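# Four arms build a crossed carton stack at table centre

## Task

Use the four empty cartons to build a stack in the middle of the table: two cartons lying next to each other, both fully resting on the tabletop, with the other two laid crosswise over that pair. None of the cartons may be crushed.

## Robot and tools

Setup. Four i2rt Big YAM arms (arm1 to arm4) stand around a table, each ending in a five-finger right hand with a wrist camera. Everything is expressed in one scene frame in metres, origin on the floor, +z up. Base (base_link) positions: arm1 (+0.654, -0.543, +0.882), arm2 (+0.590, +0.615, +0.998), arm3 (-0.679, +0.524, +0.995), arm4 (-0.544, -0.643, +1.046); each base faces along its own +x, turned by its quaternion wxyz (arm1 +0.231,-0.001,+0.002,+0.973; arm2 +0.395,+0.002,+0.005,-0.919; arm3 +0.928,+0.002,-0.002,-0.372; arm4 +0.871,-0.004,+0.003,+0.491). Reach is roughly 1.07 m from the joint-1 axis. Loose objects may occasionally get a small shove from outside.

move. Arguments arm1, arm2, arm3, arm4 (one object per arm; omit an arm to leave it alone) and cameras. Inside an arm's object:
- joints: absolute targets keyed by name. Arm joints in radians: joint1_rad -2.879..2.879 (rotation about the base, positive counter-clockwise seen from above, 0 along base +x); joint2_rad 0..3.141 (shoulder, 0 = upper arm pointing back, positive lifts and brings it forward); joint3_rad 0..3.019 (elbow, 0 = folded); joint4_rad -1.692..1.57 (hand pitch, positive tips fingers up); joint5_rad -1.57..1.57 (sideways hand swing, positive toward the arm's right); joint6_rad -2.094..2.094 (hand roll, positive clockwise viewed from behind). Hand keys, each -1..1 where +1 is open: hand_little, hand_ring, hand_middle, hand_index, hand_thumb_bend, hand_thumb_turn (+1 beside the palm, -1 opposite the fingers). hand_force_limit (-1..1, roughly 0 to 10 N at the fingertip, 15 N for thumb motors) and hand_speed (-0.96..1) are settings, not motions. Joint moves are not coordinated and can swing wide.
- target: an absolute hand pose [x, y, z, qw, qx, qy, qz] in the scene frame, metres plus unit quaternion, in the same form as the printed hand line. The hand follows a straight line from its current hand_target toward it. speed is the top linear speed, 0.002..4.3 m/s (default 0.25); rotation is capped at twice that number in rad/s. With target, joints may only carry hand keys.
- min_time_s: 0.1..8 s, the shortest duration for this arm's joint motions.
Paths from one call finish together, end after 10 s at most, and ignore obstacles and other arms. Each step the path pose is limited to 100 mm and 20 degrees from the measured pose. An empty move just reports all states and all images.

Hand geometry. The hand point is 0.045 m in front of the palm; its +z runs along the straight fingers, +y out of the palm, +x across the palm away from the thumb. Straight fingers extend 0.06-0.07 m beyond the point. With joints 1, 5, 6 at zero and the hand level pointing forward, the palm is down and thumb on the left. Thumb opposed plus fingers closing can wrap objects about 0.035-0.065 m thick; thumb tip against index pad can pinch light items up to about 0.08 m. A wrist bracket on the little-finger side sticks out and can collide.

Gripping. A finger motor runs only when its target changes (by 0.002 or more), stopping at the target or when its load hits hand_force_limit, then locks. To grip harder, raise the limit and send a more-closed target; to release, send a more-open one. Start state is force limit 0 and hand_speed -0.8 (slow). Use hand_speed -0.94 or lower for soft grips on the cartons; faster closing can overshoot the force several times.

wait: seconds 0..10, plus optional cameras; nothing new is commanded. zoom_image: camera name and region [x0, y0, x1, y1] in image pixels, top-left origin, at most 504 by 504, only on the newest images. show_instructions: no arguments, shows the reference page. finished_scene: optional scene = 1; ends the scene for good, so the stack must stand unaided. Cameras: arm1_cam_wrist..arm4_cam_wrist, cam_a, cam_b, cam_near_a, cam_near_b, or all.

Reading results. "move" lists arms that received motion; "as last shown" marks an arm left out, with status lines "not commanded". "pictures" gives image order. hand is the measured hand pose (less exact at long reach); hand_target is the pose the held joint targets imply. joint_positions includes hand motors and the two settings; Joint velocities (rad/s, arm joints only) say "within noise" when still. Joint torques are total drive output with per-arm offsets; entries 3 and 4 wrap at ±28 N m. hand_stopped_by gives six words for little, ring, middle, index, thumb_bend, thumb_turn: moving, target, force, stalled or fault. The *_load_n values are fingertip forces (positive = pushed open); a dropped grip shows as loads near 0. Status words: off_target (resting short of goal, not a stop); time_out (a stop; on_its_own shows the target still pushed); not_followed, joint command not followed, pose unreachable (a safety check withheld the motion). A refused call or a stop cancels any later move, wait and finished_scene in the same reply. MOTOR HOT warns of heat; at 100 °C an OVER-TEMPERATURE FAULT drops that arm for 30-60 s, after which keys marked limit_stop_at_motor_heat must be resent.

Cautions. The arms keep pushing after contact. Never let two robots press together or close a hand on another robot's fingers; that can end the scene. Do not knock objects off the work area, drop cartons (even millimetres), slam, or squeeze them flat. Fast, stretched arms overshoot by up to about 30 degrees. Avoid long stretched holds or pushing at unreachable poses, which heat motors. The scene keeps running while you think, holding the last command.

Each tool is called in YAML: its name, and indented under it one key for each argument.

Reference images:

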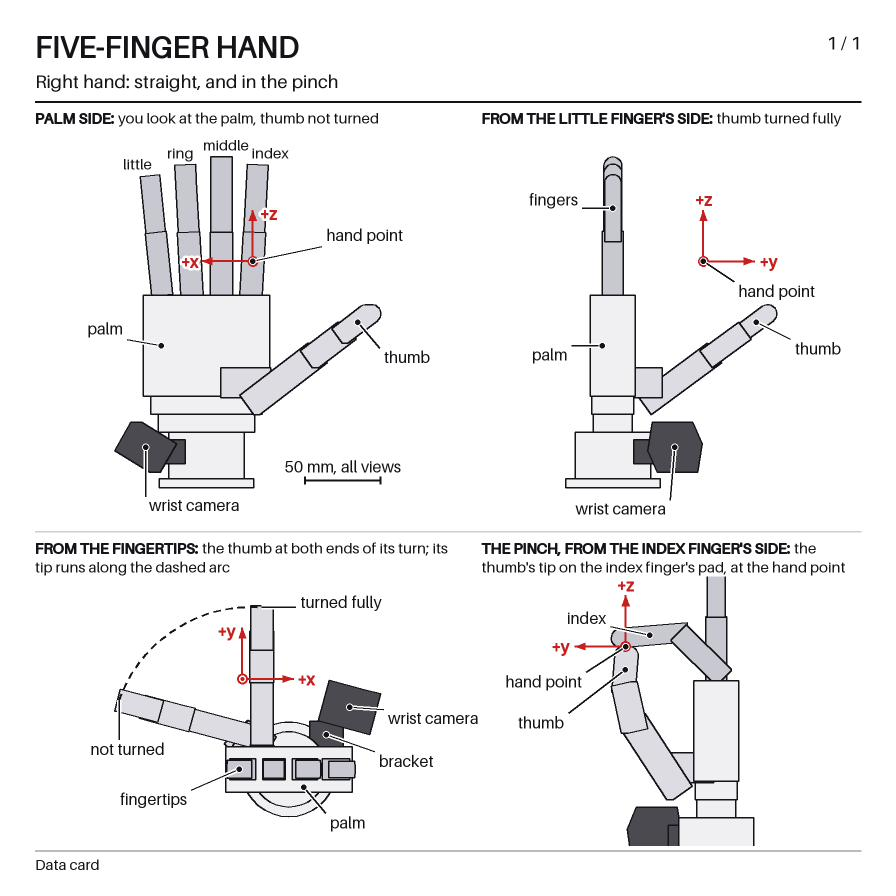

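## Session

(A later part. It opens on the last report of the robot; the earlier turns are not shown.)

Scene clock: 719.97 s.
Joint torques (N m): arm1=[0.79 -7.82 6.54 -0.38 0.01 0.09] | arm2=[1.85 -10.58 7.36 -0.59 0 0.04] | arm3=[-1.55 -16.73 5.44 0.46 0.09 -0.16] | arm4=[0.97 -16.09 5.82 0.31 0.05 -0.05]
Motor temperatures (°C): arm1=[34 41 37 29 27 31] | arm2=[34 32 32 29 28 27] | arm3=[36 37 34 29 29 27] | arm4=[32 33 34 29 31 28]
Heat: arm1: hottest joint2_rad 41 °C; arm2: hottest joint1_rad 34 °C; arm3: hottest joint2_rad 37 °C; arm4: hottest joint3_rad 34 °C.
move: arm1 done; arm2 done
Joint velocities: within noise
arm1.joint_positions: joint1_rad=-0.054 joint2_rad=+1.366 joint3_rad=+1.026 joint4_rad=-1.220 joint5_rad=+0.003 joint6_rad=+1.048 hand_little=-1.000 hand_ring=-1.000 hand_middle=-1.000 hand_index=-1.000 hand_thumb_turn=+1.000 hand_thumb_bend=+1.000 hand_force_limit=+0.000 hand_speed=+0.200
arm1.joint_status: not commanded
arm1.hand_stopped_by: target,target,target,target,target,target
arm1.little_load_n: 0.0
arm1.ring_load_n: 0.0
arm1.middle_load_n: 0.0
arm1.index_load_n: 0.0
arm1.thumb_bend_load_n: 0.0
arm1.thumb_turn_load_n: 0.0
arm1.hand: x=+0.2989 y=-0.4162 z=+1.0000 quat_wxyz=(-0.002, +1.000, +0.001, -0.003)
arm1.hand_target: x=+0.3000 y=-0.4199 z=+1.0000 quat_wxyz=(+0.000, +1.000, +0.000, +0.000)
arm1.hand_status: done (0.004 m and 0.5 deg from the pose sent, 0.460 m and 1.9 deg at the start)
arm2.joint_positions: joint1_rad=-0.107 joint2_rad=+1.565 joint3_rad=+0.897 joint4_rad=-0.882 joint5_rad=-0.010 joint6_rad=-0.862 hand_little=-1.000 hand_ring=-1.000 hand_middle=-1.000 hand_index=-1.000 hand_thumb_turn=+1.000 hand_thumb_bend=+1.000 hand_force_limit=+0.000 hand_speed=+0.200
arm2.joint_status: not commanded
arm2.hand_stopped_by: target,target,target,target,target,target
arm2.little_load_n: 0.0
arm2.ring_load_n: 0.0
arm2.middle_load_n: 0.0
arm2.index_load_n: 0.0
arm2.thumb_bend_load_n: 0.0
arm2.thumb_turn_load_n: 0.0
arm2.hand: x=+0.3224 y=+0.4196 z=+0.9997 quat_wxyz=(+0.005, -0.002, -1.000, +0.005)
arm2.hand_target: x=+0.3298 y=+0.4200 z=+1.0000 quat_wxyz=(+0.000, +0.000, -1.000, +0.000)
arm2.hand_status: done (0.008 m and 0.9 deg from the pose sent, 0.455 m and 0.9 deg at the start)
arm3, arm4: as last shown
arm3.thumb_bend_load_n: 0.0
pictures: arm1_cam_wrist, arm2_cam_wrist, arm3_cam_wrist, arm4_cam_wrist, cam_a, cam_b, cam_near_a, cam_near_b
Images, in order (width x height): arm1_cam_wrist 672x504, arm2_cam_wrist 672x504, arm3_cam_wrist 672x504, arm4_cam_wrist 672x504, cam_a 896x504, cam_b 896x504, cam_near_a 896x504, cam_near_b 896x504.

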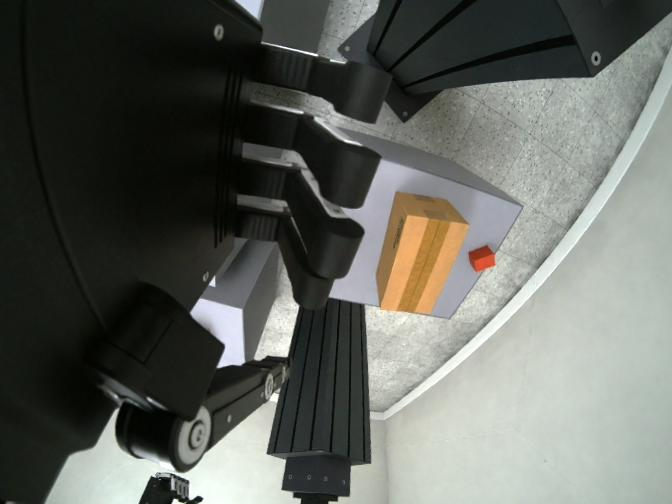

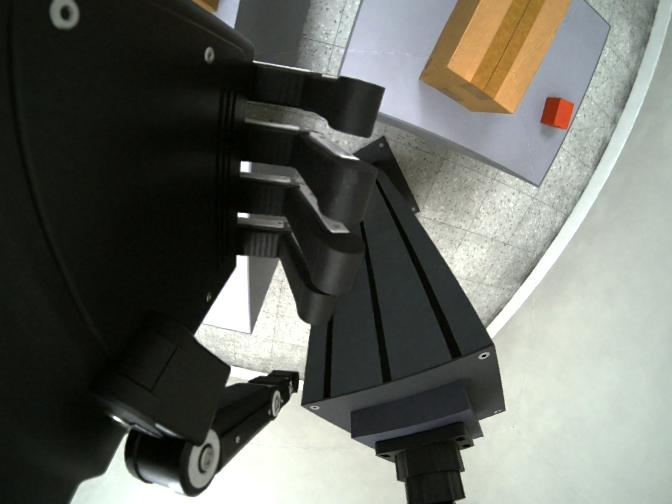

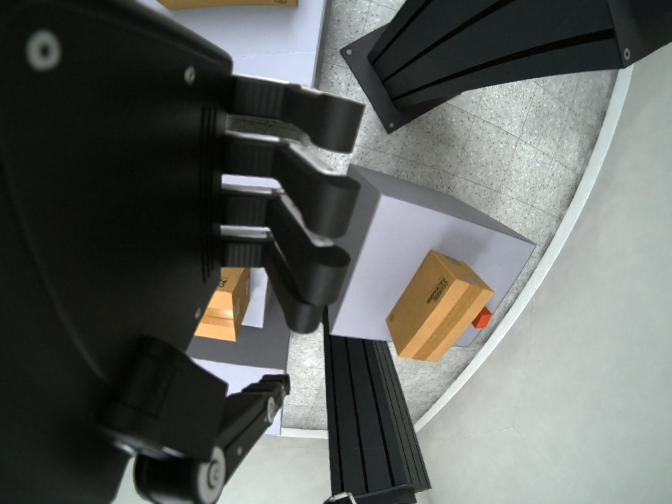

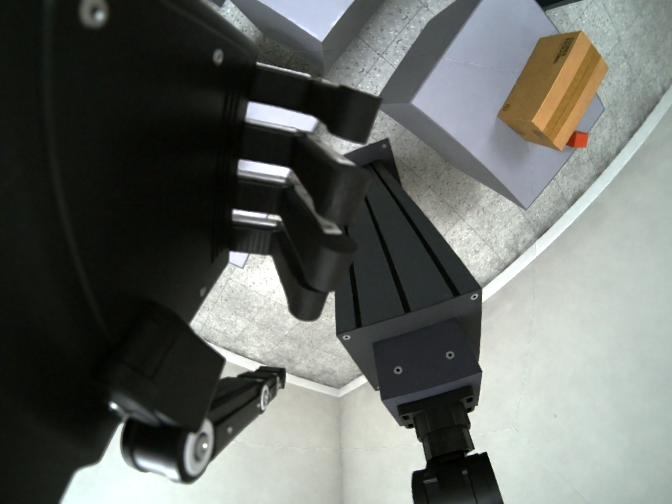

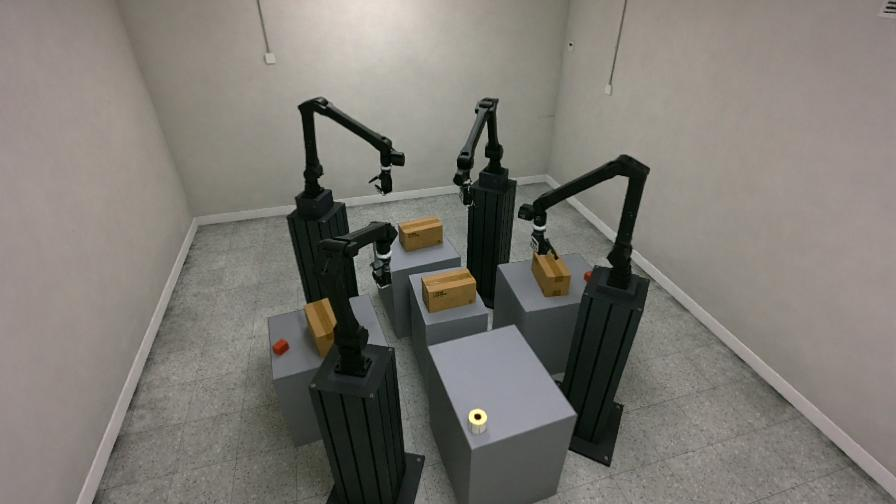

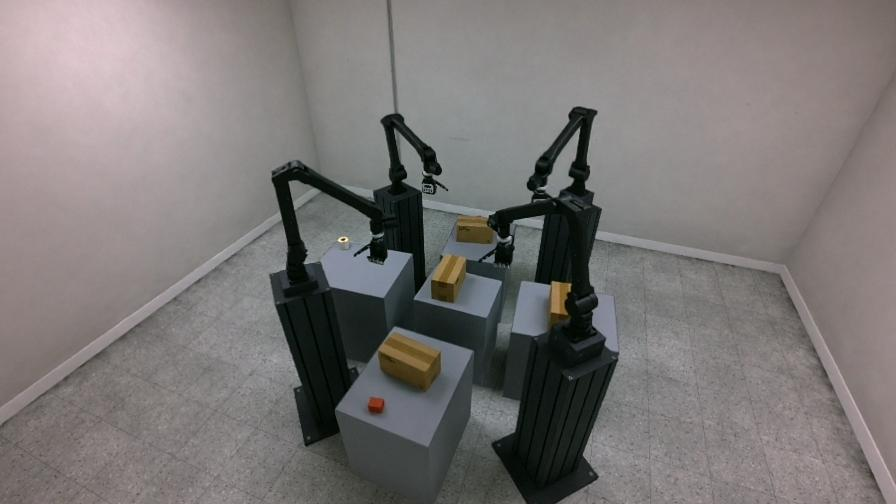

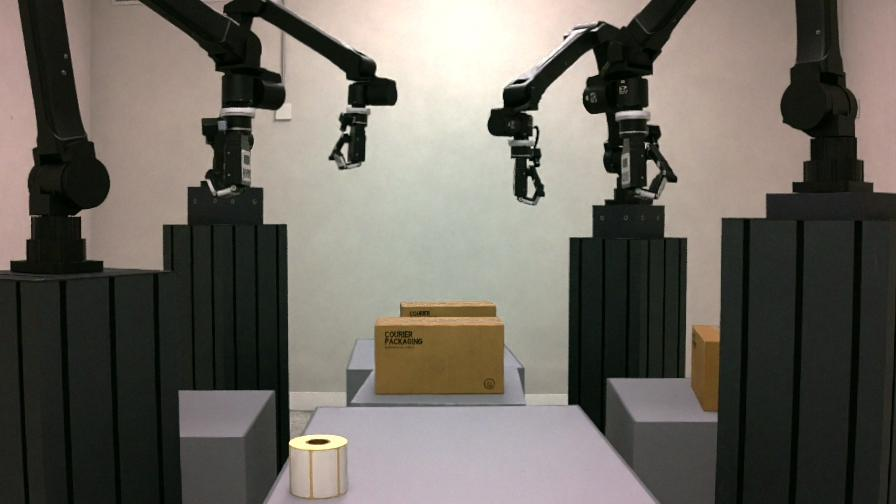

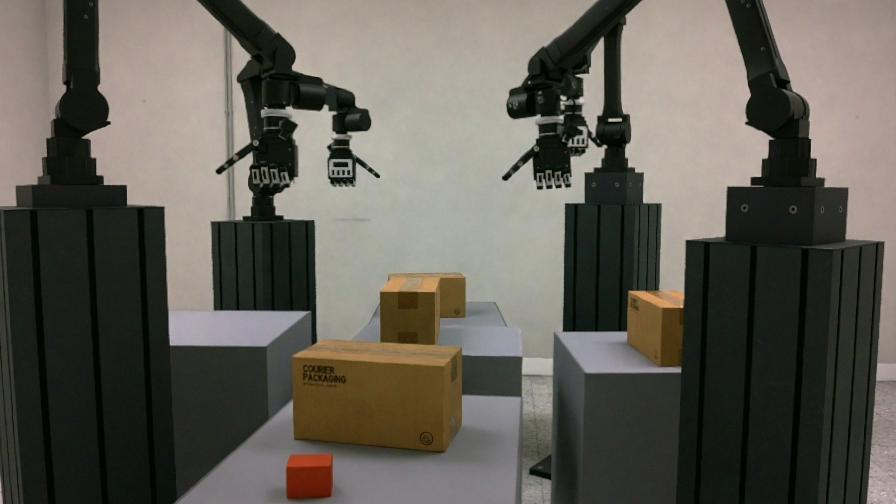

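move:
  arm3: {"target":[-0.569,0.268,0.85,0,-0.0645,0.9979,0],"speed":0.3}
  arm4: {"target":[-0.563,-0.250,0.85,0,0.9979,0.0645,0],"speed":0.3}

move:
  arm3: {"target":[-0.569,0.266,0.635,0,-0.0645,0.9979,0],"speed":0.15}
  arm4: {"target":[-0.563,-0.250,0.635,0,0.9979,0.0645,0],"speed":0.15}
  cameras: ["cam_near_a","cam_near_b","cam_a","cam_b"]

zoom_image:
  camera: "cam_near_a"
  region: [350, 220, 570, 350]

zoom_image:
  camera: "cam_a"
  region: [360, 180, 500, 290]

zoom_image:
  camera: "cam_b"
  region: [480, 220, 640, 380]

zoom_image:
  camera: "cam_near_b"
  region: [540, 220, 700, 400]

Scene clock: 757.43 s.
Joint torques (N m): arm1=[0.97 -7.77 6.57 -0.39 0 0.09] | arm2=[2.2 -10.17 7.38 -0.79 0.05 0.04] | arm3=[-1.85 -9.29 2.37 0.51 -0.11 -0.17] | arm4=[0.85 -17.26 4.01 0.9 0.14 0.01]
Motor temperatures (°C): arm1=[34 39 34 29 26 31] | arm2=[34 30 31 29 27 27] | arm3=[35 37 34 29 29 27] | arm4=[31 33 34 29 31 28]
Heat: arm1: hottest joint2_rad 39 °C; arm2: hottest joint1_rad 34 °C; arm3: hottest joint2_rad 37 °C; arm4: hottest joint3_rad 34 °C.
move: arm3 done; arm4 off_target
Joint velocities: arm1=[within noise] | arm2=[within noise] | arm3=[0.005 -0.005 -0.007 -0.002 -0.022 0.154] | arm4=[within noise]
arm1, arm2: as last shown
arm2.joint_positions: joint1_rad=-0.107 joint2_rad=+1.565 joint3_rad=+0.897 joint4_rad=-0.882 joint5_rad=-0.010 joint6_rad=-0.861 hand_little=-1.000 hand_ring=-1.000 hand_middle=-1.000 hand_index=-1.000 hand_thumb_turn=+1.000 hand_thumb_bend=+1.000 hand_force_limit=+0.000 hand_speed=+0.200
arm2.hand: x=+0.3224 y=+0.4196 z=+0.9997 quat_wxyz=(+0.005, -0.003, -1.000, +0.005)
arm3.joint_positions: joint1_rad=-0.526 joint2_rad=+1.826 joint3_rad=+0.658 joint4_rad=-0.396 joint5_rad=+0.011 joint6_rad=+0.147 hand_little=-1.000 hand_ring=-1.000 hand_middle=-1.000 hand_index=-1.000 hand_thumb_turn=+1.000 hand_thumb_bend=+1.000 hand_force_limit=+0.000 hand_speed=+0.200
arm3.joint_status: not commanded
arm3.hand_stopped_by: target,target,target,target,target,target
arm3.little_load_n: 0.0
arm3.ring_load_n: 0.5
arm3.middle_load_n: 0.0
arm3.index_load_n: 0.0
arm3.thumb_bend_load_n: 0.0
arm3.thumb_turn_load_n: 0.0
arm3.hand: x=-0.5648 y=+0.2658 z=+0.8547 quat_wxyz=(+0.001, +0.067, -0.998, +0.003)
arm3.hand_target: x=-0.5690 y=+0.2682 z=+0.8501 quat_wxyz=(+0.000, +0.064, -0.998, +0.000)
arm3.hand_status: done (0.007 m and 0.5 deg from the pose sent, 0.357 m and 7.2 deg at the start)
arm4.joint_positions: joint1_rad=+0.534 joint2_rad=+2.126 joint3_rad=+1.019 joint4_rad=-0.476 joint5_rad=-0.001 joint6_rad=-0.147 hand_little=-1.000 hand_ring=-1.000 hand_middle=-1.000 hand_index=-1.000 hand_thumb_turn=+1.000 hand_thumb_bend=+1.000 hand_force_limit=+0.000 hand_speed=+0.200
arm4.joint_status: not commanded
arm4.hand_stopped_by: target,target,target,target,target,target
arm4.little_load_n: 0.0
arm4.ring_load_n: 0.5
arm4.middle_load_n: 0.0
arm4.index_load_n: 0.0
arm4.thumb_bend_load_n: 0.0
arm4.thumb_turn_load_n: 0.0
arm4.hand: x=-0.5623 y=-0.2620 z=+0.8497 quat_wxyz=(+0.011, +0.998, +0.068, -0.002)
arm4.hand_target: x=-0.5630 y=-0.2499 z=+0.8503 quat_wxyz=(+0.000, +0.998, +0.065, +0.000)
arm4.hand_status: off_target (0.012 m and 1.4 deg from the pose sent, 0.310 m and 10.9 deg at the start)
pictures: none

Scene clock: 759.73 s.
Joint torques (N m): arm1=[1.03 -7.88 6.61 -0.35 0.01 0.1] | arm2=[2.43 -10.05 7.45 -0.58 0.05 0.08] | arm3=[-1.67 -12.4 -0.44 0.46 -0.11 -0.16] | arm4=[1.14 -19.43 1.5 0.85 0.13 -0.03]
Motor temperatures (°C): arm1=[34 39 34 29 26 31] | arm2=[34 30 31 29 27 27] | arm3=[35 36 34 29 29 27] | arm4=[31 33 33 29 31 28]
Heat: arm1: hottest joint2_rad 39 °C; arm2: hottest joint1_rad 34 °C; arm3: hottest joint2_rad 36 °C; arm4: hottest joint2_rad 33 °C.
move: arm3 done; arm4 done
Joint velocities: within noise
arm1, arm2: as last shown
arm3.joint_positions: joint1_rad=-0.531 joint2_rad=+2.530 joint3_rad=+0.860 joint4_rad=+0.093 joint5_rad=+0.011 joint6_rad=+0.141 hand_little=-1.000 hand_ring=-1.000 hand_middle=-1.000 hand_index=-1.000 hand_thumb_turn=+1.000 hand_thumb_bend=+1.000 hand_force_limit=+0.000 hand_speed=+0.200
arm3.joint_status: not commanded
arm3.hand_stopped_by: target,target,target,target,target,target
arm3.little_load_n: 0.0
arm3.ring_load_n: 0.0
arm3.middle_load_n: 0.0
arm3.index_load_n: 0.0
arm3.thumb_bend_load_n: 0.0
arm3.thumb_turn_load_n: 0.0
arm3.hand: x=-0.5660 y=+0.2690 z=+0.6394 quat_wxyz=(+0.003, +0.068, -0.998, -0.003)
arm3.hand_target: x=-0.5690 y=+0.2661 z=+0.6351 quat_wxyz=(+0.000, +0.065, -0.998, +0.000)
arm3.hand_status: done (0.006 m and 0.6 deg from the pose sent, 0.220 m and 0.5 deg at the start)
arm4.joint_positions: joint1_rad=+0.534 joint2_rad=+2.678 joint3_rad=+1.278 joint4_rad=-0.175 joint5_rad=-0.001 joint6_rad=-0.147 hand_little=-1.000 hand_ring=-1.000 hand_middle=-1.000 hand_index=-1.000 hand_thumb_turn=+1.000 hand_thumb_bend=+1.000 hand_force_limit=+0.000 hand_speed=+0.200
arm4.joint_status: not commanded
arm4.hand_stopped_by: target,target,target,target,target,target
arm4.little_load_n: 0.0
arm4.ring_load_n: 0.0
arm4.middle_load_n: 0.0
arm4.index_load_n: 0.0
arm4.thumb_bend_load_n: 0.0
arm4.thumb_turn_load_n: 0.5
arm4.hand: x=-0.5626 y=-0.2562 z=+0.6369 quat_wxyz=(+0.007, +0.998, +0.068, -0.002)
arm4.hand_target: x=-0.5631 y=-0.2500 z=+0.6351 quat_wxyz=(+0.000, +0.998, +0.065, +0.000)
arm4.hand_status: done (0.007 m and 0.9 deg from the pose sent, 0.215 m and 1.4 deg at the start)
pictures: cam_a, cam_b, cam_near_a, cam_near_b
Images, in order (width x height): cam_a 896x504, cam_b 896x504, cam_near_a 896x504, cam_near_b 896x504.

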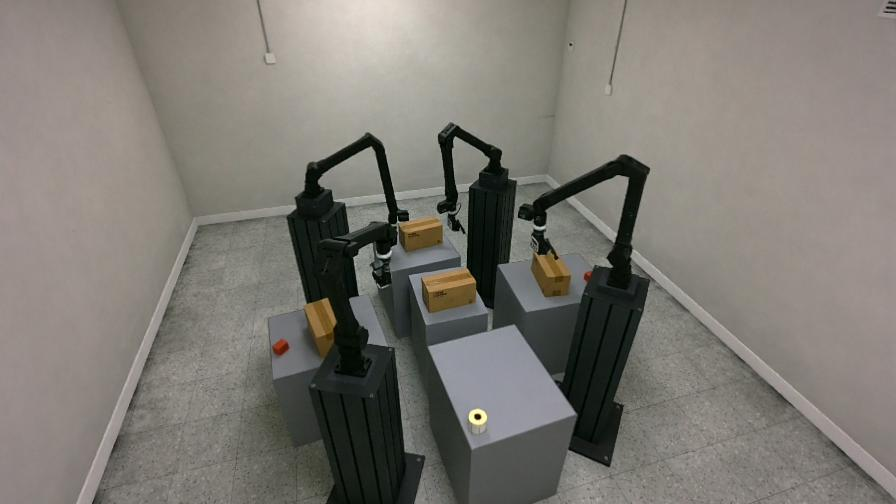

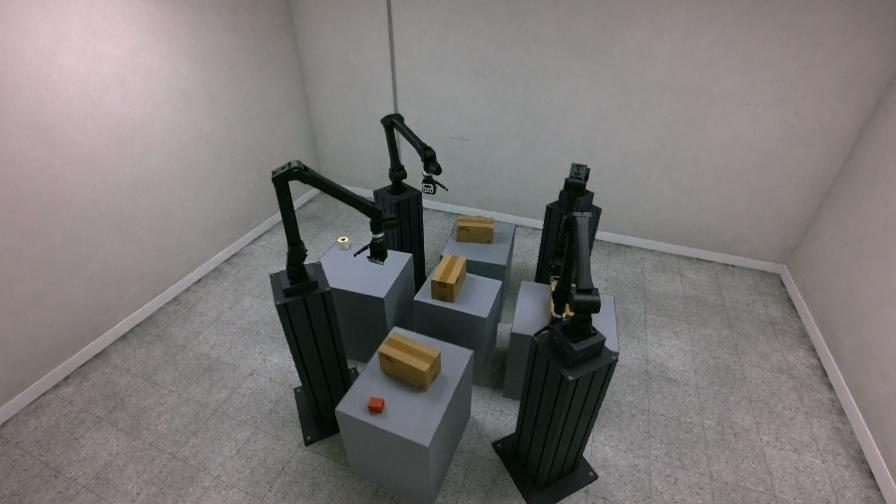

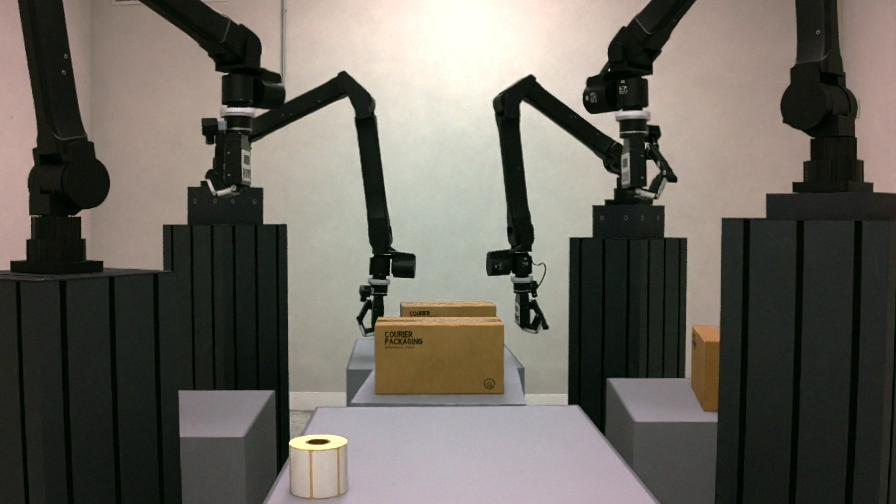

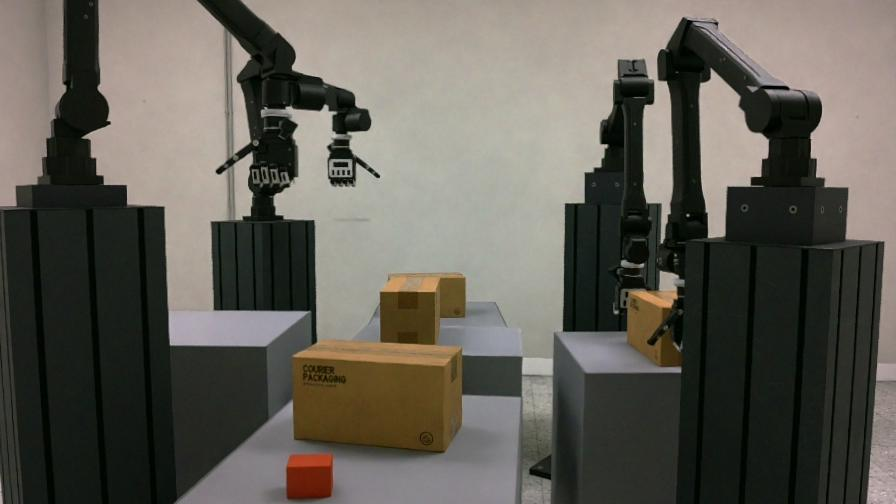

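Scaled by 2.291 from the camera's image (finer frame: 1280x720).

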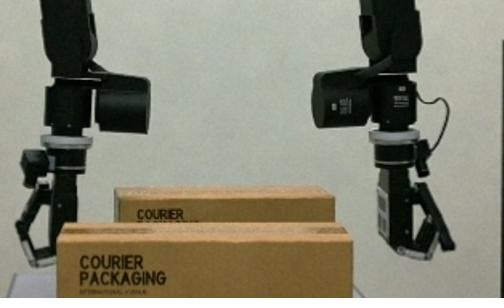

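Scaled by 3.600 from the camera's image (finer frame: 1280x720).

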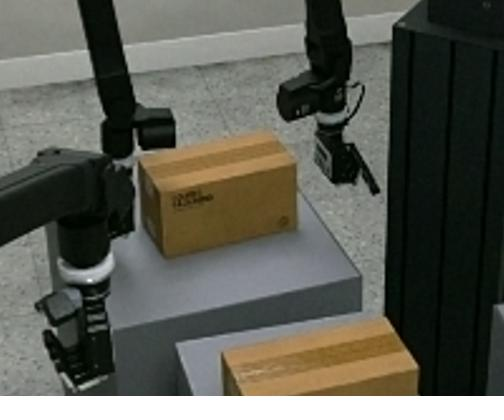

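Scaled by 3.150 from the camera's image (finer frame: 1280x720).

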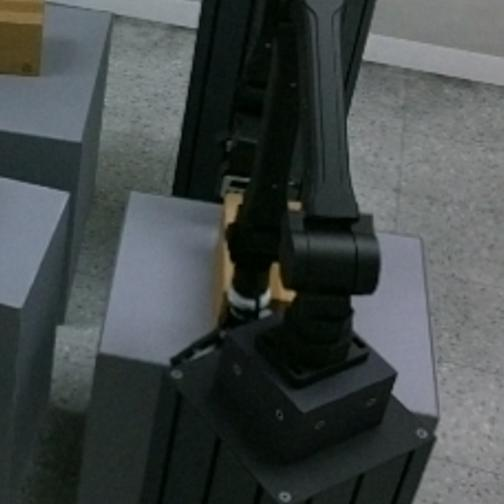

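Scaled by 2.800 from the camera's image (finer frame: 1280x720).

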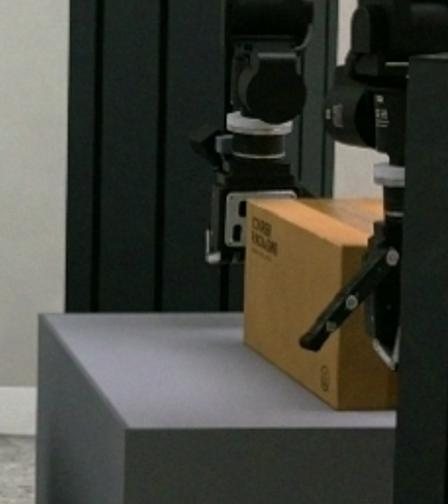

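move:
  arm3: {"target":[-0.600,0.248,0.623,0,-0.0645,0.9979,0],"speed":0.12}
  arm4: {"target":[-0.597,-0.246,0.625,0,0.9979,0.0645,0],"speed":0.12}
  cameras: ["cam_near_a","cam_near_b"]

zoom_image:
  camera: "cam_near_a"
  region: [350, 220, 570, 350]

zoom_image:
  camera: "cam_near_b"
  region: [540, 220, 700, 400]

Scene clock: 772.87 s.
Joint torques (N m): arm1=[1.08 -8.18 6.61 -0.32 0 0.1] | arm2=[2.43 -10.46 7.43 -0.77 0.02 0.06] | arm3=[-1.44 -12.4 -0.24 -0.12 -0.1 -0.18] | arm4=[0.73 -18.73 1.73 0.68 0.12 -0.05]
Motor temperatures (°C): arm1=[34 39 34 29 26 31] | arm2=[34 30 31 29 27 27] | arm3=[35 36 33 29 29 27] | arm4=[31 34 33 29 31 28]
Heat: arm1: hottest joint2_rad 39 °C; arm2: hottest joint1_rad 34 °C; arm3: hottest joint2_rad 36 °C; arm4: hottest joint2_rad 34 °C.
move: arm3 done; arm4 done
Joint velocities: within noise
arm1, arm2: as last shown
arm2.middle_load_n: 0.5
arm3.joint_positions: joint1_rad=-0.637 joint2_rad=+2.556 joint3_rad=+0.907 joint4_rad=+0.093 joint5_rad=+0.010 joint6_rad=+0.040 hand_little=-1.000 hand_ring=-1.000 hand_middle=-1.000 hand_index=-1.000 hand_thumb_turn=+1.000 hand_thumb_bend=+1.000 hand_force_limit=+0.000 hand_speed=+0.200
arm3.joint_status: not commanded
arm3.hand_stopped_by: target,target,target,target,target,target
arm3.little_load_n: 0.0
arm3.ring_load_n: 0.0
arm3.middle_load_n: 0.0
arm3.index_load_n: 0.0
arm3.thumb_bend_load_n: -0.5
arm3.thumb_turn_load_n: 0.0
arm3.hand: x=-0.5969 y=+0.2437 z=+0.6282 quat_wxyz=(+0.001, +0.065, -0.998, +0.007)
arm3.hand_target: x=-0.5999 y=+0.2481 z=+0.6231 quat_wxyz=(+0.000, +0.065, -0.998, +0.000)
arm3.hand_status: done (0.007 m and 0.8 deg from the pose sent, 0.043 m and 0.6 deg at the start)
arm4.joint_positions: joint1_rad=+0.608 joint2_rad=+2.700 joint3_rad=+1.310 joint4_rad=-0.175 joint5_rad=+0.000 joint6_rad=-0.074 hand_little=-1.000 hand_ring=-1.000 hand_middle=-1.000 hand_index=-1.000 hand_thumb_turn=+1.000 hand_thumb_bend=+1.000 hand_force_limit=+0.000 hand_speed=+0.200
arm4.joint_status: not commanded
arm4.hand_stopped_by: target,target,target,target,target,target
arm4.little_load_n: 0.0
arm4.ring_load_n: 0.0
arm4.middle_load_n: 0.0
arm4.index_load_n: 0.0
arm4.thumb_bend_load_n: -0.5
arm4.thumb_turn_load_n: 0.0
arm4.hand: x=-0.5966 y=-0.2483 z=+0.6289 quat_wxyz=(+0.002, +0.998, +0.069, -0.001)
arm4.hand_target: x=-0.5970 y=-0.2460 z=+0.6251 quat_wxyz=(+0.000, +0.998, +0.064, +0.000)
arm4.hand_status: done (0.005 m and 0.6 deg from the pose sent, 0.038 m and 0.9 deg at the start)
Images, in order (width x height): cam_near_a 896x504, cam_near_b 896x504.

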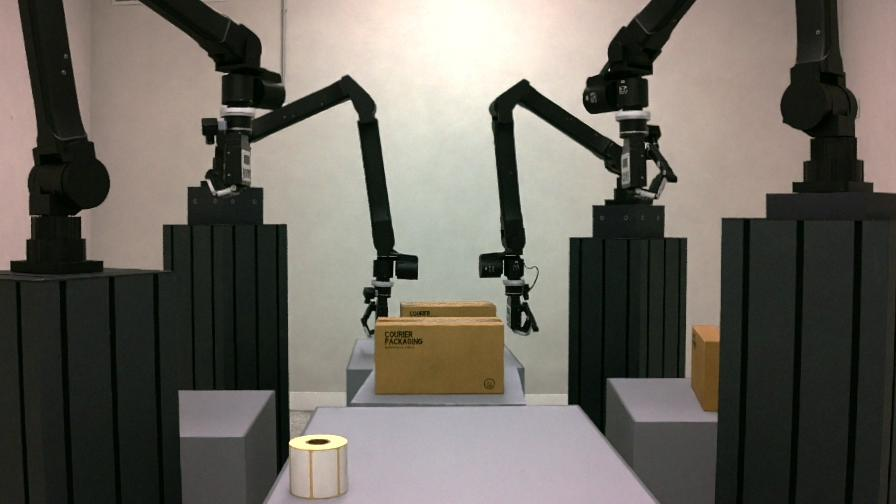

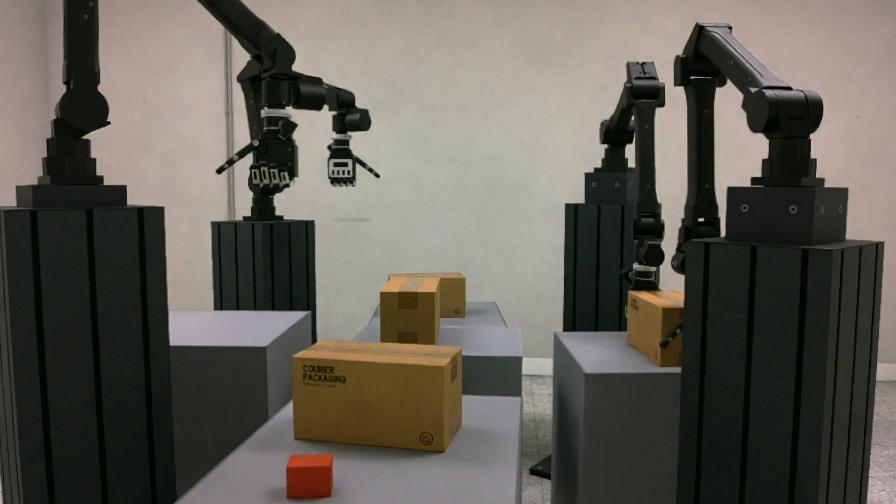

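Scaled by 2.291 from the camera's image (finer frame: 1280x720).

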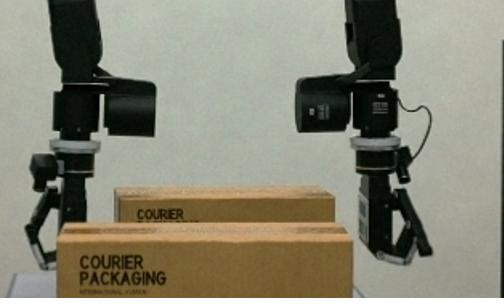

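Scaled by 2.800 from the camera's image (finer frame: 1280x720).

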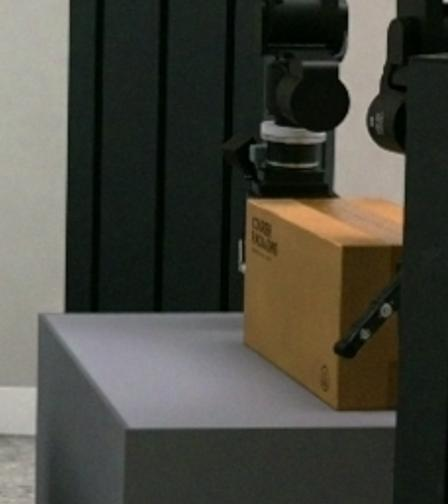

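move:
  arm3: {"target":[-0.593,0.197,0.622,0,-0.0645,0.9979,-0.01],"speed":0.06}
  arm4: {"target":[-0.6025,-0.205,0.624,-0.015,0.9979,0.0645,0],"speed":0.06}
  cameras: ["cam_near_a","cam_a"]

zoom_image:
  camera: "cam_near_a"
  region: [350, 220, 570, 350]

zoom_image:
  camera: "cam_a"
  region: [360, 180, 500, 290]

Scene clock: 781.13 s.
Joint torques (N m): arm1=[0.97 -8.06 6.61 -0.4 -0.01 0.09] | arm2=[2.08 -10.4 7.41 -0.61 0.03 0.02] | arm3=[-1.49 -14.27 0.7 -0.5 -0.03 -0.15] | arm4=[1.44 -19.66 2.45 0.43 0.12 -0.04]
Motor temperatures (°C): arm1=[34 39 34 29 26 31] | arm2=[34 30 31 29 27 27] | arm3=[35 35 33 29 29 27] | arm4=[31 34 32 29 31 28]
Heat: arm1: hottest joint2_rad 39 °C; arm2: hottest joint1_rad 34 °C; arm3: hottest joint1_rad 35 °C; arm4: hottest joint2_rad 34 °C.
move: arm3 done; arm4 done
Joint velocities: within noise
arm1, arm2: as last shown
arm2.middle_load_n: 0.0
arm3.joint_positions: joint1_rad=-0.637 joint2_rad=+2.556 joint3_rad=+1.024 joint4_rad=-0.001 joint5_rad=+0.010 joint6_rad=+0.037 hand_little=-1.000 hand_ring=-1.000 hand_middle=-1.000 hand_index=-1.000 hand_thumb_turn=+1.000 hand_thumb_bend=+1.000 hand_force_limit=+0.000 hand_speed=+0.200
arm3.joint_status: not commanded
arm3.hand_stopped_by: target,target,target,target,target,target
arm3.little_load_n: 0.0
arm3.ring_load_n: 0.0
arm3.middle_load_n: 0.0
arm3.index_load_n: 0.0
arm3.thumb_bend_load_n: 0.0
arm3.thumb_turn_load_n: 0.0
arm3.hand: x=-0.5885 y=+0.1940 z=+0.6258 quat_wxyz=(+0.000, +0.067, -0.998, +0.018)
arm3.hand_target: x=-0.5929 y=+0.1970 z=+0.6221 quat_wxyz=(+0.000, +0.065, -0.998, +0.010)
arm3.hand_status: done (0.007 m and 1.0 deg from the pose sent, 0.047 m and 0.4 deg at the start)
arm4.joint_positions: joint1_rad=+0.608 joint2_rad=+2.715 joint3_rad=+1.408 joint4_rad=-0.219 joint5_rad=+0.000 joint6_rad=-0.068 hand_little=-1.000 hand_ring=-1.000 hand_middle=-1.000 hand_index=-1.000 hand_thumb_turn=+1.000 hand_thumb_bend=+1.000 hand_force_limit=+0.000 hand_speed=+0.200
arm4.joint_status: not commanded
arm4.hand_stopped_by: target,target,target,target,target,target
arm4.little_load_n: 0.0
arm4.ring_load_n: 0.0
arm4.middle_load_n: 0.0
arm4.index_load_n: 0.0
arm4.thumb_bend_load_n: 0.0
arm4.thumb_turn_load_n: 0.0
arm4.hand: x=-0.5996 y=-0.2057 z=+0.6276 quat_wxyz=(-0.017, +0.998, +0.066, -0.001)
arm4.hand_target: x=-0.6024 y=-0.2052 z=+0.6240 quat_wxyz=(-0.015, +0.998, +0.064, +0.000)
arm4.hand_status: done (0.005 m and 0.3 deg from the pose sent, 0.044 m and 2.0 deg at the start)
pictures: cam_a, cam_near_a
Images, in order (width x height): cam_a 896x504, cam_near_a 896x504.

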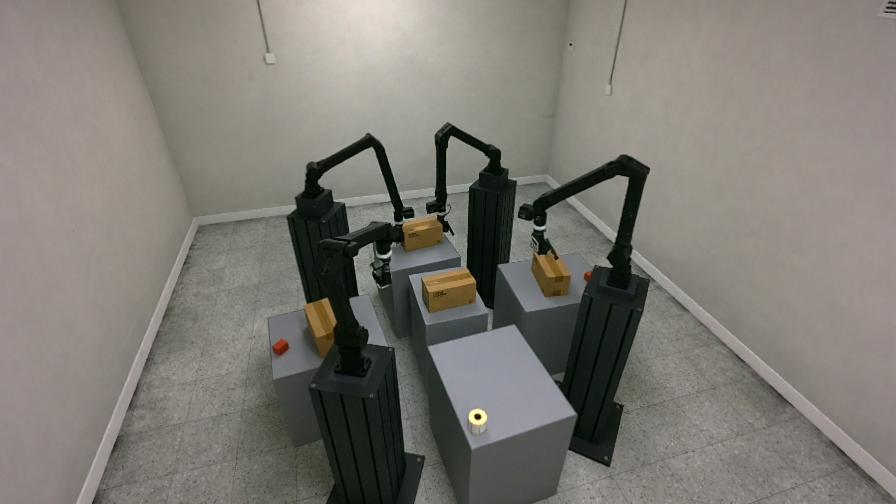

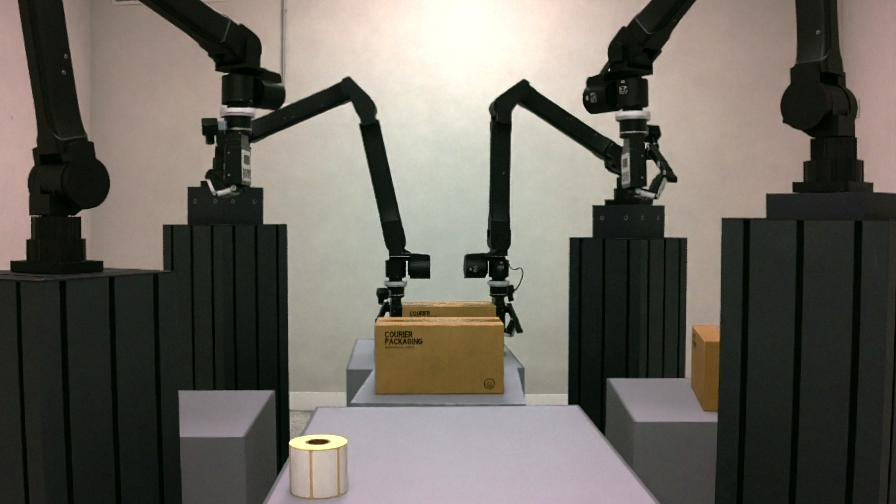

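Scaled by 2.291 from the camera's image (finer frame: 1280x720).

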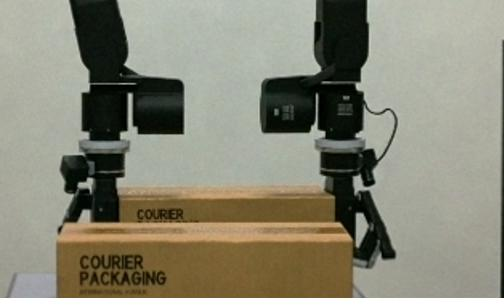

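Scaled by 3.600 from the camera's image (finer frame: 1280x720).

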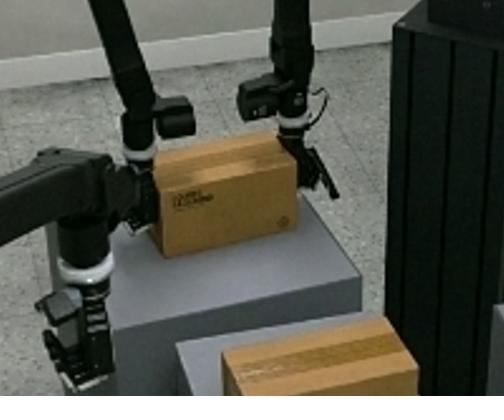

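move:
  arm3: {"target":[-0.590,0.174,0.622,0,-0.0645,0.9979,-0.02],"speed":0.05}
  arm4: {"target":[-0.6055,-0.182,0.624,-0.03,0.9979,0.0645,-0.002],"speed":0.05}

move:
  arm3: {"target":[-0.587,0.152,0.622,0.002,-0.0645,0.9975,-0.03],"speed":0.05}
  arm4: {"target":[-0.6084,-0.160,0.624,-0.045,0.997,0.0645,-0.003],"speed":0.05}
  cameras: ["cam_near_a"]

zoom_image:
  camera: "cam_near_a"
  region: [350, 220, 570, 350]

Scene clock: 788.90 s.
Joint torques (N m): arm1=[1.03 -8.06 6.64 -0.35 0.02 0.08] | arm2=[2.02 -10.11 7.27 -0.5 0.01 0.04] | arm3=[-1.61 -14.56 2.71 0.01 0.07 -0.12] | arm4=[1.44 -21.13 3.99 0.69 0.01 -0.15]
Motor temperatures (°C): arm1=[34 39 34 29 26 31] | arm2=[34 30 31 29 27 27] | arm3=[35 35 33 29 29 27] | arm4=[31 35 32 29 31 28]
Heat: arm1: hottest joint2_rad 39 °C; arm2: hottest joint1_rad 34 °C; arm3: hottest joint1_rad 35 °C; arm4: hottest joint2_rad 35 °C.
move: arm3 off_target; arm4 off_target
Joint velocities: within noise
arm1, arm2: as last shown
arm3.joint_positions: joint1_rad=-0.637 joint2_rad=+2.559 joint3_rad=+1.041 joint4_rad=-0.040 joint5_rad=+0.010 joint6_rad=+0.033 hand_little=-1.000 hand_ring=-1.000 hand_middle=-1.000 hand_index=-1.000 hand_thumb_turn=+1.000 hand_thumb_bend=+1.000 hand_force_limit=+0.000 hand_speed=+0.200
arm3.joint_status: not commanded
arm3.hand_stopped_by: target,target,target,target,target,target
arm3.little_load_n: 0.0
arm3.ring_load_n: 0.0
arm3.middle_load_n: 0.0
arm3.index_load_n: 0.0
arm3.thumb_bend_load_n: 0.0
arm3.thumb_turn_load_n: 0.0
arm3.hand: x=-0.5889 y=+0.1946 z=+0.6265 quat_wxyz=(+0.001, +0.069, -0.998, +0.006)
arm3.hand_target: x=-0.5901 y=+0.1741 z=+0.6228 quat_wxyz=(+0.000, +0.064, -0.998, +0.020)
arm3.hand_status: off_target (0.021 m and 1.7 deg from the pose sent, 0.021 m and 0.3 deg at the start)
arm4.joint_positions: joint1_rad=+0.608 joint2_rad=+2.731 joint3_rad=+1.431 joint4_rad=-0.239 joint5_rad=+0.000 joint6_rad=-0.056 hand_little=-1.000 hand_ring=-1.000 hand_middle=-1.000 hand_index=-1.000 hand_thumb_turn=+1.000 hand_thumb_bend=+1.000 hand_force_limit=+0.000 hand_speed=+0.200
arm4.joint_status: not commanded
arm4.hand_stopped_by: target,target,target,target,target,target
arm4.little_load_n: 0.0
arm4.ring_load_n: 0.0
arm4.middle_load_n: 0.0
arm4.index_load_n: 0.0
arm4.thumb_bend_load_n: 0.0
arm4.thumb_turn_load_n: 0.0
arm4.hand: x=-0.6004 y=-0.2047 z=+0.6228 quat_wxyz=(-0.011, +0.998, +0.060, -0.001)
arm4.hand_target: x=-0.6055 y=-0.1824 z=+0.6247 quat_wxyz=(-0.030, +0.997, +0.064, -0.002)
arm4.hand_status: off_target (0.023 m and 2.2 deg from the pose sent, 0.025 m and 1.4 deg at the start)
pictures: none

Scene clock: 789.90 s.
Joint torques (N m): arm1=[0.97 -8.12 6.64 -0.4 0.02 0.09] | arm2=[2.67 -10.05 7.3 -0.53 0.02 0.08] | arm3=[-1.85 -15.44 4.36 0.35 0 -0.15] | arm4=[1.55 -22.01 5.38 1.11 -0.09 -0.16]
Motor temperatures (°C): arm1=[34 39 34 29 26 31] | arm2=[34 30 31 29 27 27] | arm3=[35 35 33 29 29 27] | arm4=[31 35 32 29 31 28]
Heat: arm1: hottest joint2_rad 39 °C; arm2: hottest joint1_rad 34 °C; arm3: hottest joint1_rad 35 °C; arm4: hottest joint2_rad 35 °C.
move: arm3 off_target; arm4 off_target
Joint velocities: within noise
arm1, arm2: as last shown
arm3.joint_positions: joint1_rad=-0.638 joint2_rad=+2.565 joint3_rad=+1.057 joint4_rad=-0.073 joint5_rad=+0.010 joint6_rad=+0.033 hand_little=-1.000 hand_ring=-1.000 hand_middle=-1.000 hand_index=-1.000 hand_thumb_turn=+1.000 hand_thumb_bend=+1.000 hand_force_limit=+0.000 hand_speed=+0.200
arm3.joint_status: not commanded
arm3.hand_stopped_by: target,target,target,target,target,target
arm3.little_load_n: 0.0
arm3.ring_load_n: 0.0
arm3.middle_load_n: 0.0
arm3.index_load_n: 0.0
arm3.thumb_bend_load_n: 0.0
arm3.thumb_turn_load_n: 0.0
arm3.hand: x=-0.5894 y=+0.1959 z=+0.6259 quat_wxyz=(+0.002, +0.069, -0.998, -0.005)
arm3.hand_target: x=-0.5874 y=+0.1527 z=+0.6247 quat_wxyz=(-0.002, +0.065, -0.997, +0.030)
arm3.hand_status: off_target (0.044 m and 4.1 deg from the pose sent, 0.043 m and 2.8 deg at the start)
arm4.joint_positions: joint1_rad=+0.608 joint2_rad=+2.745 joint3_rad=+1.450 joint4_rad=-0.255 joint5_rad=+0.000 joint6_rad=-0.053 hand_little=-1.000 hand_ring=-1.000 hand_middle=-1.000 hand_index=-1.000 hand_thumb_turn=+1.000 hand_thumb_bend=+1.000 hand_force_limit=+0.000 hand_speed=+0.200
arm4.joint_status: not commanded
arm4.hand_stopped_by: target,target,target,target,target,target
arm4.little_load_n: 0.0
arm4.ring_load_n: 0.0
arm4.middle_load_n: 0.0
arm4.index_load_n: 0.0
arm4.thumb_bend_load_n: 0.0
arm4.thumb_turn_load_n: 0.0
arm4.hand: x=-0.6006 y=-0.2045 z=+0.6188 quat_wxyz=(-0.006, +0.998, +0.059, -0.001)
arm4.hand_target: x=-0.6084 y=-0.1611 z=+0.6266 quat_wxyz=(-0.045, +0.997, +0.064, -0.003)
arm4.hand_status: off_target (0.045 m and 4.6 deg from the pose sent, 0.045 m and 3.9 deg at the start)
Images, in order (width x height): cam_near_a 896x504.

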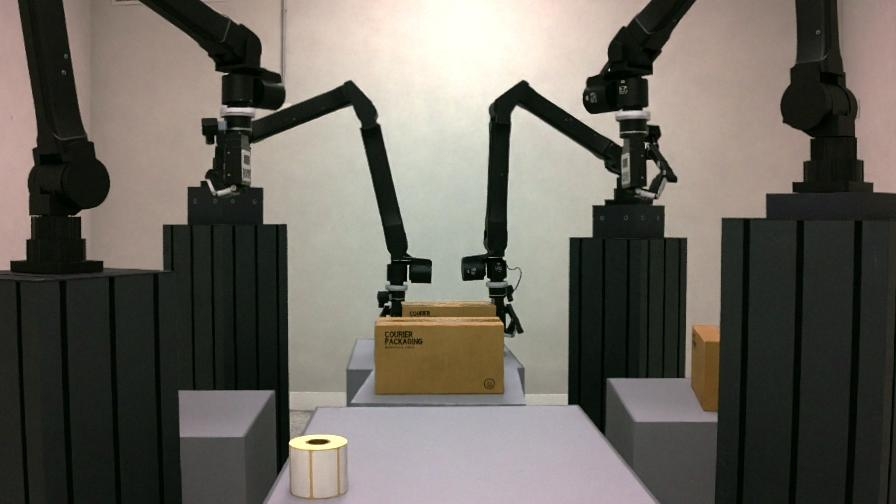

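Scaled by 2.291 from the camera's image (finer frame: 1280x720).

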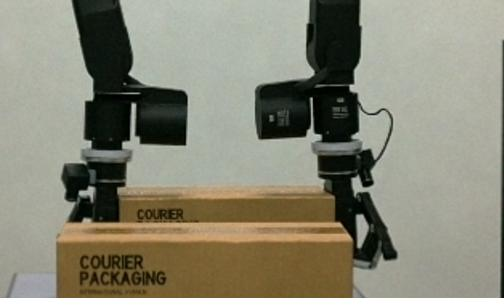

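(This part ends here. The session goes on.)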